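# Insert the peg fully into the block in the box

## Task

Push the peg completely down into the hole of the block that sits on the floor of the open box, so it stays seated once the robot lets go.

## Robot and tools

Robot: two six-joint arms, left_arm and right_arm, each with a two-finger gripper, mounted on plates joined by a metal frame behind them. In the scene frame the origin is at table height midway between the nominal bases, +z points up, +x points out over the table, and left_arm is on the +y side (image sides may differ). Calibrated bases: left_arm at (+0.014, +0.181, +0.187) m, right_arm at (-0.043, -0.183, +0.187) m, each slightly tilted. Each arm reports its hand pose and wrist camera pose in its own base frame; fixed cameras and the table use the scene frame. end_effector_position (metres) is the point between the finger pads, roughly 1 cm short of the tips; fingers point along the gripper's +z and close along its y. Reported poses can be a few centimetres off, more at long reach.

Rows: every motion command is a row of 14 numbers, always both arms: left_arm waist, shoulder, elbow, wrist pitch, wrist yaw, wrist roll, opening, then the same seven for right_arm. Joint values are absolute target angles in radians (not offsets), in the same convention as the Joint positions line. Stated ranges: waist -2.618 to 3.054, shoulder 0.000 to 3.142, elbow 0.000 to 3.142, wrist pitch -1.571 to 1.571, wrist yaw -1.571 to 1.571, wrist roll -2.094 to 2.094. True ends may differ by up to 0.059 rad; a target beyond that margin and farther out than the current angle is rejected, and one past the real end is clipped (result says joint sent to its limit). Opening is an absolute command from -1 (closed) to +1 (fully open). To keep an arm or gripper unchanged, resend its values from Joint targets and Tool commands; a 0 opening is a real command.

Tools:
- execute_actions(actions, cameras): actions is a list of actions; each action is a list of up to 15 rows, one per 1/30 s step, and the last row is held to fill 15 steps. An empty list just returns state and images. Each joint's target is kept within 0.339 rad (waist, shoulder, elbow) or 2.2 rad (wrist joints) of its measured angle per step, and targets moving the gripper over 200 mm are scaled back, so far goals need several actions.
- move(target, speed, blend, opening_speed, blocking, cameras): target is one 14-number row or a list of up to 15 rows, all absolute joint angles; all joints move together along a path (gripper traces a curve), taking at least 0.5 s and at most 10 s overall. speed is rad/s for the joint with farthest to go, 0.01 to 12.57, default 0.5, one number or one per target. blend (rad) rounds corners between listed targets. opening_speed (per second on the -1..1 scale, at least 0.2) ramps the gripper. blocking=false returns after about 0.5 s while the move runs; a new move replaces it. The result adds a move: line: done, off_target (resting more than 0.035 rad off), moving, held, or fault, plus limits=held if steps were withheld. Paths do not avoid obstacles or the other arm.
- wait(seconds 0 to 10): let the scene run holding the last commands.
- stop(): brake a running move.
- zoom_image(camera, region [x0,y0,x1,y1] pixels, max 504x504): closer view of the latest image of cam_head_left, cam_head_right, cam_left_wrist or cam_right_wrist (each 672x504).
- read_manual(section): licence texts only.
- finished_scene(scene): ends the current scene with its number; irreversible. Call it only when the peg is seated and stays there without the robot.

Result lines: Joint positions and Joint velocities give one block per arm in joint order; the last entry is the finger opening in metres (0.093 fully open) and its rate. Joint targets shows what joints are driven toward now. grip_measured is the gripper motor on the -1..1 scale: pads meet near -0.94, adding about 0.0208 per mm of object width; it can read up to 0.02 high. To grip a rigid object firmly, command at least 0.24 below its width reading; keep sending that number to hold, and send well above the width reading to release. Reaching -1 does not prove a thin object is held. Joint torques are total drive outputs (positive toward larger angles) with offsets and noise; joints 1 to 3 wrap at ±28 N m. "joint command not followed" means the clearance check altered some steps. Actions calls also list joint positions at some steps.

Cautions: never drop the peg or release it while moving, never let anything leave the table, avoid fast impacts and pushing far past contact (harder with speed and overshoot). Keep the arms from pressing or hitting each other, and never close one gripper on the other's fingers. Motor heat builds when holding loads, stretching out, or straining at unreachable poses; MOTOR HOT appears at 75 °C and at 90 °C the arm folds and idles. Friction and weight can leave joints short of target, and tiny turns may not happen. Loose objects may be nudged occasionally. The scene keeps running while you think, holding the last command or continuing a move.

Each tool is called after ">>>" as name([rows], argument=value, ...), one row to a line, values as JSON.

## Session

Done without needing a push.

>>> execute_actions(actions=[], cameras=["cam_head_left","cam_right_wrist"])

Scene clock: 0.00 s.
left_arm: end_effector_position=(+0.3914, +0.0426, +0.0756) grip_measured=+1.000 end_effector_quat_wxyz=(+0.551, -0.064, +0.827, +0.094) | right_arm: end_effector_position=(+0.3717, -0.0222, +0.0974) grip_measured=+1.000 end_effector_quat_wxyz=(+0.587, +0.078, +0.803, -0.067)
Joint positions: left_arm=[0.018 1.617 0.392 0.832 -0.211 0.005 0.093] | right_arm=[0.054 1.489 0.296 0.877 0.253 0.064 0.093]
Joint velocities: within noise
Joint torques (N m): no reading
Heat: left arm: 29 °C; right arm: 30 °C.
Joint targets: left_arm=[0.018 1.610 0.400 0.834 -0.212 0.006] | right_arm=[0.054 1.481 0.307 0.888 0.253 0.064]
Tool commands: left_gripper/opening=+1.0 right_gripper/opening=+1.0
Images, in order (width x height): cam_head_left 672x504, cam_right_wrist 672x504.

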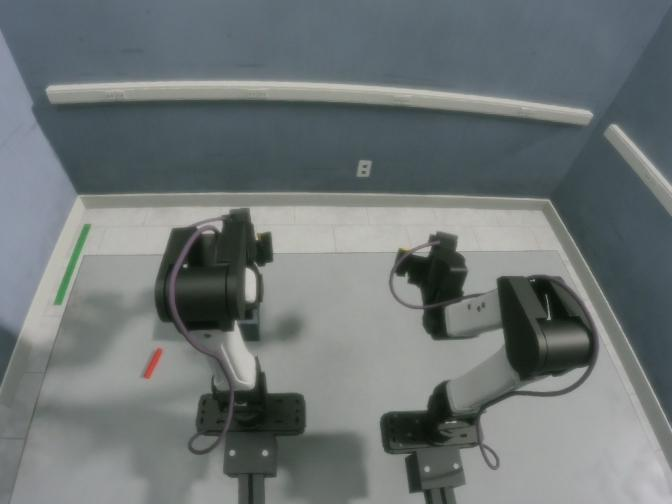

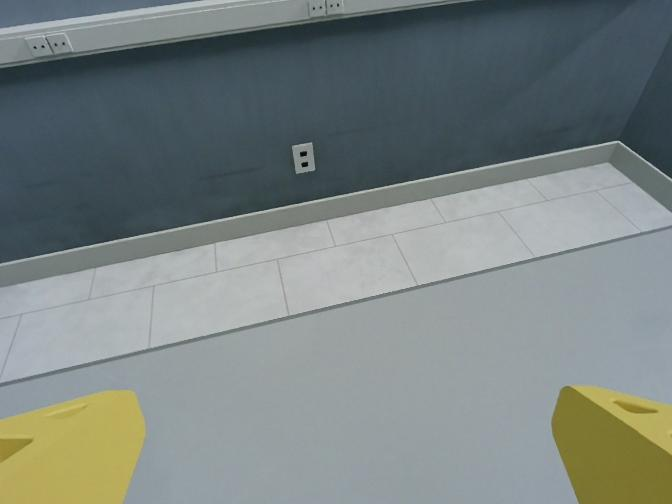

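>>> move(target=[0.15,1.515,1.09,-0.763,-0.07,0,0.3,0.054,1.481,0.307,0.888,0.253,0.064,1], speed=1.2, cameras=["cam_left_wrist"])

Scene clock: 4.43 s.
left_arm: end_effector_position=(+0.3309, +0.0608, +0.0882) grip_measured=+0.302 end_effector_quat_wxyz=(+0.162, -0.074, +0.983, +0.050) | right_arm: end_effector_position=(+0.3717, -0.0222, +0.0974) grip_measured=+1.000 end_effector_quat_wxyz=(+0.587, +0.078, +0.803, -0.067)
Joint positions: left_arm=[0.143 1.542 1.06 -0.757 -0.078 0.005 0.06] | right_arm=[0.054 1.489 0.296 0.877 0.253 0.064 0.093]
Joint velocities: within noise
Joint torques (N m): left_arm=[0.47 -7.2 8.7 0.93 0.06 -0.11] | right_arm=[0.46 -5.07 7.35 2 0.07 0.02]
Heat: left arm: 30 °C; right arm: 30 °C.
Joint targets: left_arm=[0.150 1.515 1.090 -0.763 -0.070 0.000] | right_arm=[0.054 1.481 0.307 0.888 0.253 0.064]
move: done
Images, in order (width x height): cam_left_wrist 672x504.

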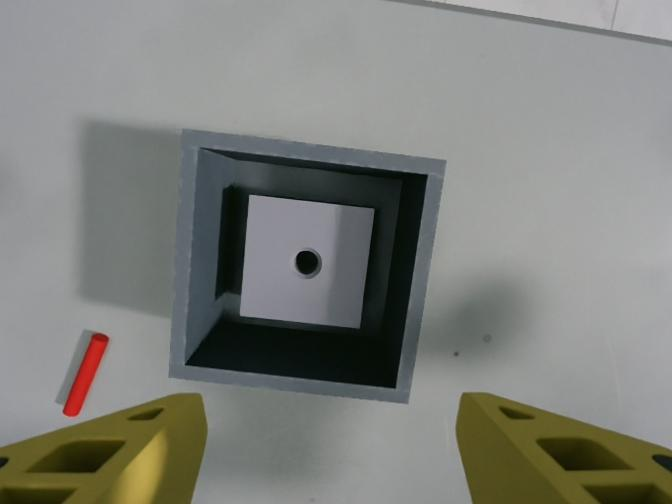

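>>> move(target=[0.661,2.46,1.54,-0.884,-0.379,0.794,0.2,0.054,1.481,0.307,0.888,0.253,0.064,1], speed=1.1, cameras=["cam_left_wrist"])

Scene clock: 24.17 s.
left_arm: end_effector_position=(+0.2485, +0.2728, -0.1028) grip_measured=+0.202 end_effector_quat_wxyz=(-0.208, +0.079, +0.973, +0.061) | right_arm: end_effector_position=(+0.3717, -0.0222, +0.0974) grip_measured=+1.000 end_effector_quat_wxyz=(+0.587, +0.078, +0.803, -0.067)
Joint positions: left_arm=[0.666 2.448 1.518 -0.876 -0.371 0.784 0.055] | right_arm=[0.054 1.489 0.296 0.877 0.253 0.064 0.093]
Joint velocities: within noise
Joint torques (N m): left_arm=[-0.59 -8.43 5.63 -0.46 -0.28 0.03] | right_arm=[0.47 -4.97 7.31 1.97 0.05 0.07]
Heat: left arm: 31 °C; right arm: 31 °C.
Joint targets: left_arm=[0.661 2.460 1.540 -0.884 -0.379 0.794] | right_arm=[0.054 1.481 0.307 0.888 0.253 0.064]
move: done
Images, in order (width x height): cam_left_wrist 672x504.

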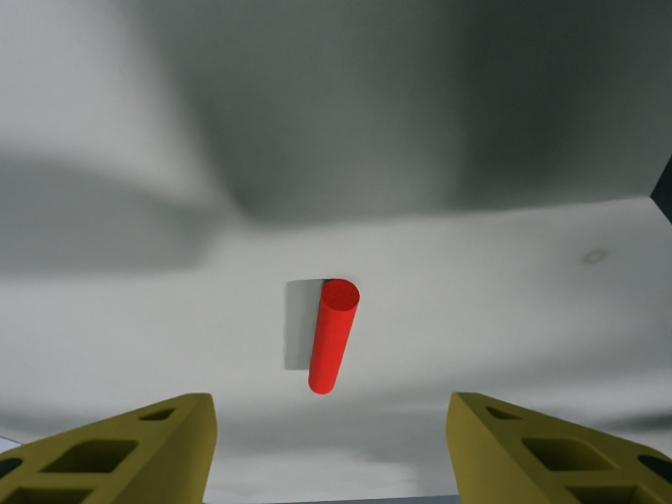

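>>> move([
  [0.702,2.45,1.45,-0.77,-0.427,0.968,0.2,0.054,1.481,0.307,0.888,0.253,0.064,1],
  [0.702,2.532,1.389,-0.628,-0.427,0.968,0.2,0.054,1.481,0.307,0.888,0.253,0.064,1],
  [0.702,2.532,1.389,-0.628,-0.427,0.968,-0.9,0.054,1.481,0.307,0.888,0.253,0.064,1],
], speed=[0.6,0.35,0.5], opening_speed=1.3, cameras=["cam_left_wrist"])

Scene clock: 42.37 s.
left_arm: end_effector_position=(+0.2242, +0.2784, -0.1504) grip_measured=-0.865 end_effector_quat_wxyz=(-0.216, +0.146, +0.963, +0.071) | right_arm: end_effector_position=(+0.3717, -0.0222, +0.0974) grip_measured=+1.000 end_effector_quat_wxyz=(+0.587, +0.078, +0.803, -0.067)
Joint positions: left_arm=[0.699 2.516 1.393 -0.64 -0.421 0.959 0.004] | right_arm=[0.054 1.489 0.296 0.877 0.253 0.064 0.093]
Joint velocities: within noise
Joint torques (N m): left_arm=[-0.01 -7.87 2.67 -0.15 -0.33 0.03] | right_arm=[0.51 -5 7.31 2 0.06 0.03]
Heat: left arm: 35 °C; right arm: 32 °C.
Joint targets: left_arm=[0.702 2.532 1.389 -0.628 -0.427 0.968] | right_arm=[0.054 1.481 0.307 0.888 0.253 0.064]
move: done
Images, in order (width x height): cam_left_wrist 672x504.

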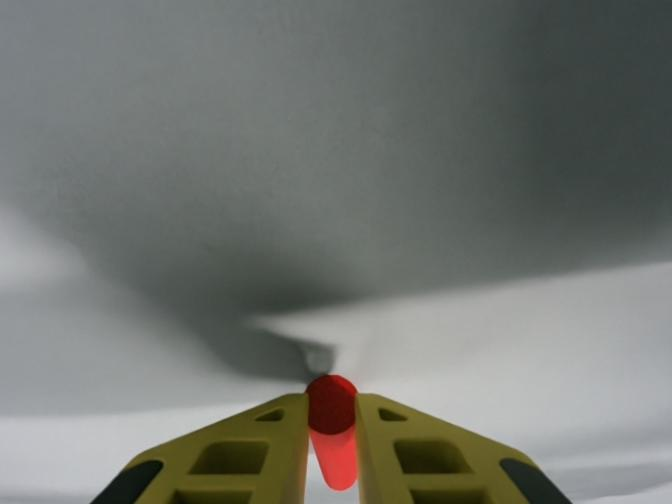

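>>> move([
  [0.702,2.25,1.3,-0.78,-0.427,0.968,-0.9,0.054,1.481,0.307,0.888,0.253,0.064,1],
  [0.75,1.7,0.75,-0.55,1.082,1.576,-0.9,0.054,1.481,0.307,0.888,0.253,0.064,1],
  [0.739,2.082,0.955,-0.38,1.09,1.585,-0.9,0.054,1.481,0.307,0.888,0.253,0.064,1],
], speed=[0.8,1.3,0.7], blend=[0.1,0.05,0], cameras=["cam_left_wrist","cam_head_left"])

Scene clock: 71.10 s.
left_arm: end_effector_position=(+0.3289, +0.0998, -0.0046) grip_measured=-0.886 end_effector_quat_wxyz=(+0.477, +0.357, +0.781, -0.190) | right_arm: end_effector_position=(+0.3717, -0.0222, +0.0974) grip_measured=+1.000 end_effector_quat_wxyz=(+0.587, +0.078, +0.803, -0.067)
Joint positions: left_arm=[0.741 2.067 0.932 -0.393 1.078 1.573 0.003] | right_arm=[0.054 1.489 0.296 0.877 0.253 0.064 0.093]
Joint velocities: within noise
Joint torques (N m): left_arm=[-0.23 -5.6 5.42 0.34 0.81 0.08] | right_arm=[0.55 -5.08 7.31 1.99 0.06 0.02]
Heat: left arm: 37 °C; right arm: 33 °C.
Joint targets: left_arm=[0.739 2.082 0.955 -0.380 1.090 1.585] | right_arm=[0.054 1.481 0.307 0.888 0.253 0.064]
move: done
Images, in order (width x height): cam_head_left 672x504, cam_left_wrist 672x504.

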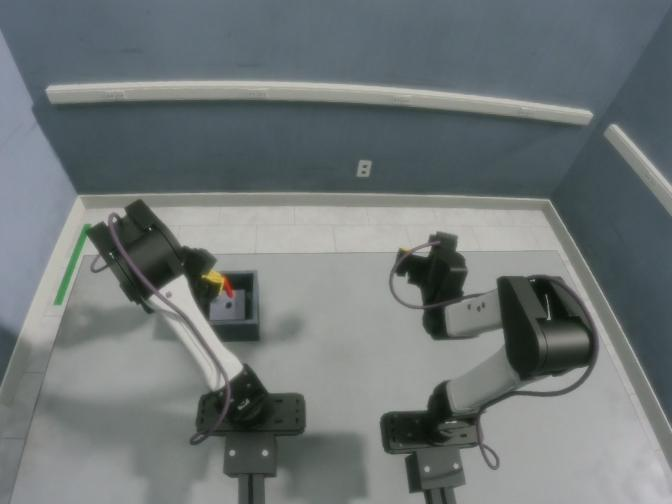

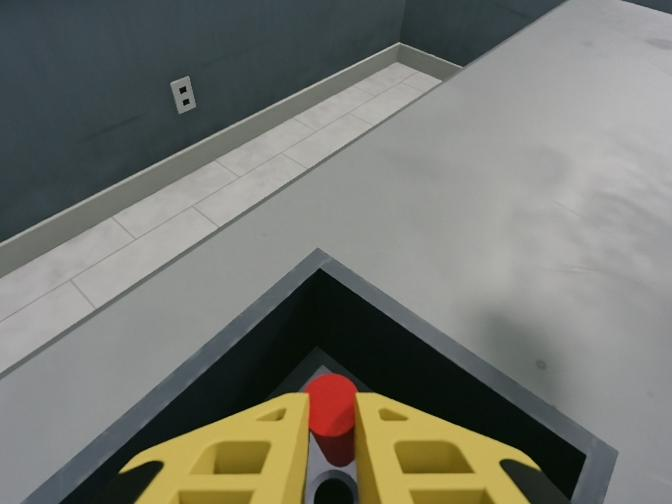

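>>> move(target=[0.773,2.158,0.904,-0.282,1.09,1.635,-0.9,0.054,1.481,0.307,0.888,0.253,0.064,1], speed=0.3, cameras=["cam_left_wrist"])

Scene clock: 81.67 s.
left_arm: end_effector_position=(+0.3244, +0.1063, -0.0288) grip_measured=-0.886 end_effector_quat_wxyz=(+0.485, +0.366, +0.776, -0.172) | right_arm: end_effector_position=(+0.3717, -0.0222, +0.0974) grip_measured=+1.000 end_effector_quat_wxyz=(+0.587, +0.078, +0.803, -0.067)
Joint positions: left_arm=[0.767 2.142 0.91 -0.295 1.08 1.622 0.003] | right_arm=[0.054 1.489 0.296 0.877 0.253 0.064 0.093]
Joint velocities: within noise
Joint torques (N m): left_arm=[0.4 -5.65 2.39 0.32 0.82 0.1] | right_arm=[0.49 -5.15 7.39 1.98 0.08 0.04]
Heat: left arm: 36 °C; right arm: 33 °C.
Joint targets: left_arm=[0.773 2.158 0.904 -0.282 1.090 1.635] | right_arm=[0.054 1.481 0.307 0.888 0.253 0.064]
move: done
Images, in order (width x height): cam_left_wrist 672x504.

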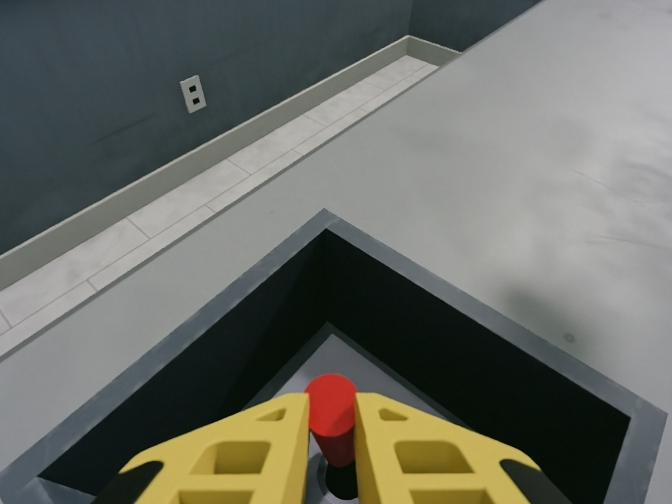

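>>> move(target=[0.792,2.178,0.889,-0.248,1.09,1.635,-0.9,0.054,1.481,0.307,0.888,0.253,0.064,1], speed=0.3, cameras=["cam_left_wrist"])

>>> zoom_image(camera="cam_left_wrist", region=[232, 304, 432, 504])

Scene clock: 87.90 s.
left_arm: end_effector_position=(+0.3207, +0.1104, -0.0357) grip_measured=-0.886 end_effector_quat_wxyz=(+0.487, +0.359, +0.779, -0.166) | right_arm: end_effector_position=(+0.3717, -0.0222, +0.0974) grip_measured=+1.000 end_effector_quat_wxyz=(+0.587, +0.078, +0.803, -0.067)
Joint positions: left_arm=[0.785 2.16 0.896 -0.261 1.08 1.623 0.003] | right_arm=[0.054 1.489 0.296 0.877 0.253 0.064 0.093]
Joint velocities: within noise
Joint torques (N m): left_arm=[0.51 -5.49 2.09 0.38 0.82 0.06] | right_arm=[0.54 -5.07 7.35 1.98 0.07 0.06]
Heat: left arm: 35 °C; right arm: 34 °C.
Joint targets: left_arm=[0.792 2.178 0.889 -0.248 1.090 1.635] | right_arm=[0.054 1.481 0.307 0.888 0.253 0.064]
move: done
Images, in order (width x height): cam_left_wrist 672x504.

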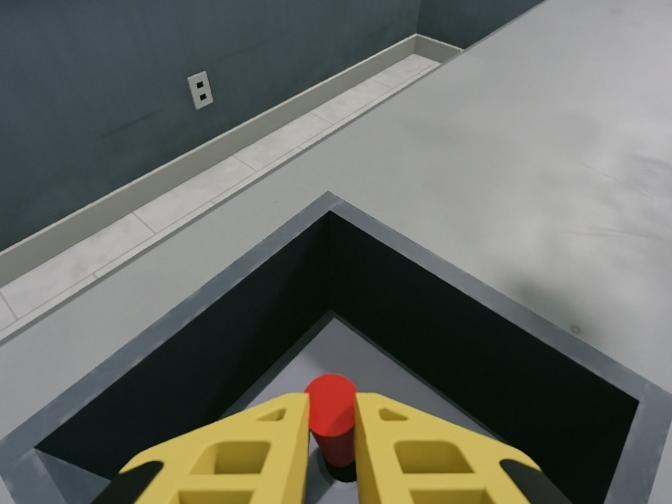

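Scaled by 2.520.

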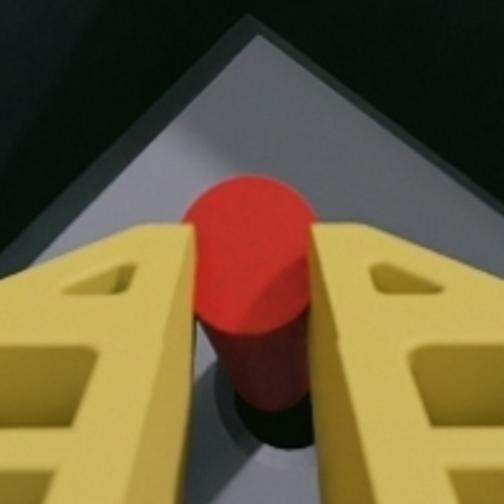

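>>> move([
  [0.802,2.194,0.876,-0.219,1.09,1.635,-0.9,0.054,1.481,0.307,0.888,0.253,0.064,1],
  [0.802,2.304,0.906,-0.119,1.09,1.635,-0.9,0.054,1.481,0.307,0.888,0.253,0.064,1],
], speed=[0.2,0.12], cameras=["cam_left_wrist"])

Scene clock: 94.63 s.
left_arm: end_effector_position=(+0.3172, +0.1111, -0.0708) grip_measured=-0.886 end_effector_quat_wxyz=(+0.488, +0.355, +0.780, -0.165) | right_arm: end_effector_position=(+0.3717, -0.0222, +0.0974) grip_measured=+1.000 end_effector_quat_wxyz=(+0.587, +0.078, +0.803, -0.067)
Joint positions: left_arm=[0.795 2.286 0.89 -0.133 1.083 1.624 0.003] | right_arm=[0.054 1.489 0.296 0.877 0.253 0.064 0.093]
Joint velocities: within noise
Joint torques (N m): left_arm=[0.46 -5.61 3.44 0.33 0.79 0.05] | right_arm=[0.44 -4.92 7.38 1.99 0.06 0.04]
Heat: left arm: 35 °C; right arm: 34 °C.
Joint targets: left_arm=[0.802 2.304 0.906 -0.119 1.090 1.635] | right_arm=[0.054 1.481 0.307 0.888 0.253 0.064]
move: done
Images, in order (width x height): cam_left_wrist 672x504.

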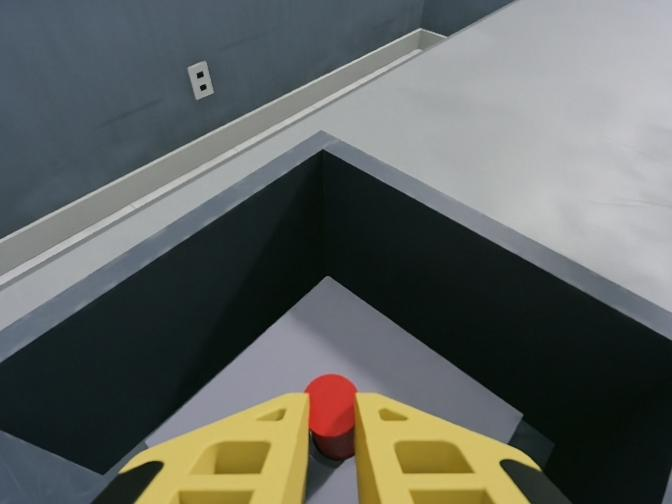

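>>> move([
  [0.802,2.348,0.912,-0.078,1.09,1.635,-0.9,0.054,1.481,0.307,0.888,0.253,0.064,1],
], speed=0.15, cameras=["cam_left_wrist"])

Scene clock: 99.00 s.
left_arm: end_effector_position=(+0.3177, +0.1115, -0.0699) grip_measured=-0.887 end_effector_quat_wxyz=(+0.508, +0.346, +0.770, -0.171) | right_arm: end_effector_position=(+0.3717, -0.0222, +0.0974) grip_measured=+1.000 end_effector_quat_wxyz=(+0.587, +0.078, +0.803, -0.067)
Joint positions: left_arm=[0.807 2.311 0.894 -0.117 1.132 1.629 0.003] | right_arm=[0.054 1.489 0.296 0.877 0.253 0.064 0.093]
Joint velocities: within noise
Joint torques (N m): left_arm=[-0.49 -4.07 3.51 0.64 0.23 0] | right_arm=[0.57 -5.03 7.19 2 0.04 0.01]
Heat: left arm: 35 °C; right arm: 34 °C.
Joint targets: left_arm=[0.802 2.348 0.912 -0.078 1.090 1.635] | right_arm=[0.054 1.481 0.307 0.888 0.253 0.064]
move: off_target (left_arm); left_arm: the wrist yaw is farthest, 0.042 rad from its target
Images, in order (width x height): cam_left_wrist 672x504.

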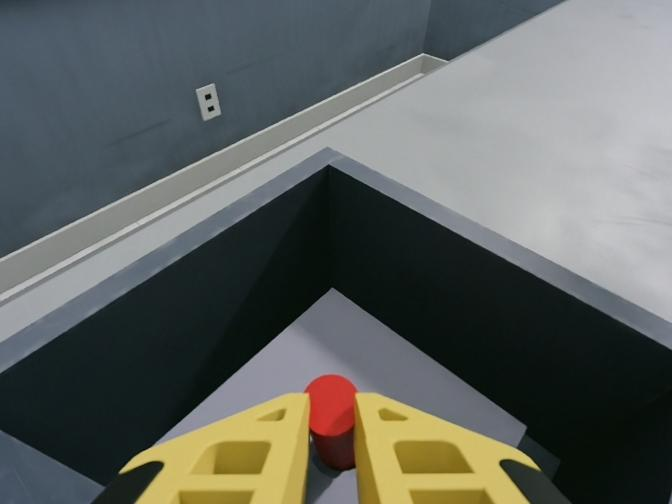

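>>> move([
  [0.802,2.304,0.906,-0.119,1.09,1.635,-0.9,0.054,1.481,0.307,0.888,0.253,0.064,1],
  [0.802,2.304,0.906,-0.119,1.09,1.635,-0.2,0.054,1.481,0.307,0.888,0.253,0.064,1],
], speed=0.3, opening_speed=1, cameras=["cam_left_wrist"])

>>> zoom_image(camera="cam_left_wrist", region=[232, 304, 432, 504])

Scene clock: 104.37 s.
left_arm: end_effector_position=(+0.3140, +0.1059, -0.0680) grip_measured=-0.203 end_effector_quat_wxyz=(+0.508, +0.336, +0.770, -0.189) | right_arm: end_effector_position=(+0.3717, -0.0222, +0.0974) grip_measured=+1.000 end_effector_quat_wxyz=(+0.587, +0.078, +0.803, -0.067)
Joint positions: left_arm=[0.807 2.311 0.894 -0.162 1.145 1.634 0.035] | right_arm=[0.054 1.489 0.296 0.877 0.253 0.064 0.093]
Joint velocities: within noise
Joint torques (N m): left_arm=[-0.42 -7.64 2.89 0.59 0.05 -0.04] | right_arm=[0.47 -5.04 7.34 2 0.05 0.05]
Heat: left arm: 34 °C; right arm: 34 °C.
Joint targets: left_arm=[0.802 2.304 0.906 -0.119 1.090 1.635] | right_arm=[0.054 1.481 0.307 0.888 0.253 0.064]
move: off_target (left_arm); target 2's new numbers were sent with left_arm's wrist yaw 0.042 rad from that target; left_arm: the wrist yaw is farthest, 0.055 rad from its target
Images, in order (width x height): cam_left_wrist 672x504.

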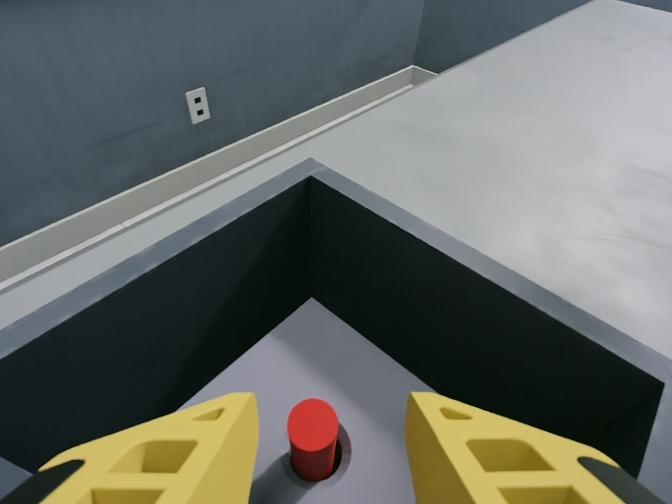

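Scaled by 2.520.

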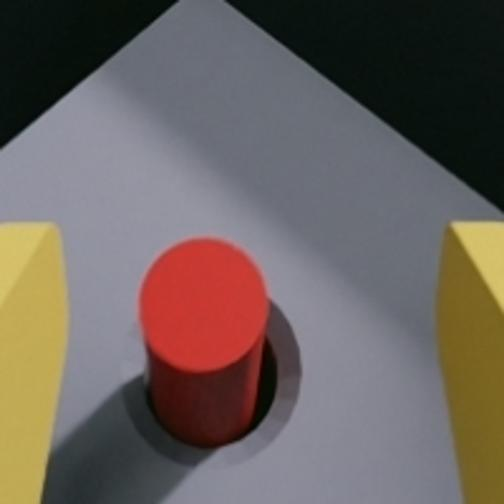

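>>> move([
  [0.802,2.165,0.89,-0.245,1.09,1.635,-0.2,0.054,1.481,0.307,0.888,0.253,0.064,1],
  [0.802,2.165,0.89,-0.245,1.09,1.635,-1,0.054,1.481,0.307,0.888,0.253,0.064,1],
  [0.802,2.304,0.906,-0.119,1.09,1.635,-1,0.054,1.481,0.307,0.888,0.253,0.064,1],
], speed=[0.4,0.4,0.15], cameras=["cam_left_wrist"])

Scene clock: 117.20 s.
left_arm: end_effector_position=(+0.3176, +0.1145, -0.0687) grip_measured=-0.990 end_effector_quat_wxyz=(+0.496, +0.355, +0.776, -0.161) | right_arm: end_effector_position=(+0.3717, -0.0222, +0.0974) grip_measured=+1.000 end_effector_quat_wxyz=(+0.587, +0.078, +0.803, -0.067)
Joint positions: left_arm=[0.805 2.287 0.894 -0.133 1.095 1.635 0] | right_arm=[0.054 1.489 0.296 0.877 0.253 0.064 0.093]
Joint velocities: within noise
Joint torques (N m): left_arm=[-0.32 -5.7 3.15 0.38 0.63 -0.06] | right_arm=[0.59 -5.04 7.42 1.97 0.05 0.04]
Heat: left arm: 35 °C; right arm: 35 °C.
Joint targets: left_arm=[0.802 2.304 0.906 -0.119 1.090 1.635] | right_arm=[0.054 1.481 0.307 0.888 0.253 0.064]
move: done
Images, in order (width x height): cam_left_wrist 672x504.

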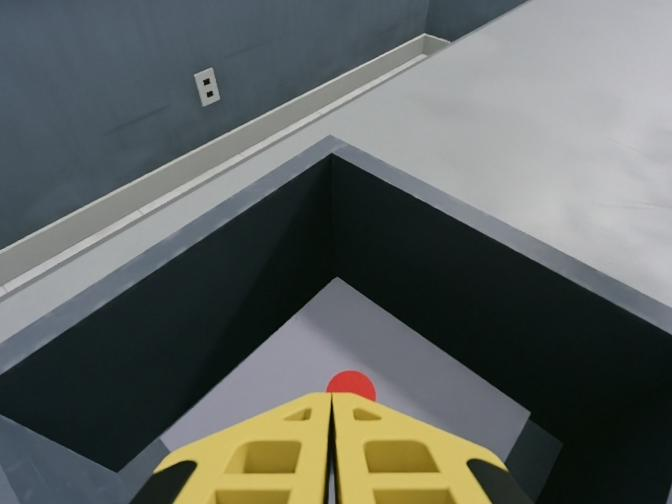

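>>> finished_scene(scene=2)

The scene is finished: the task was done.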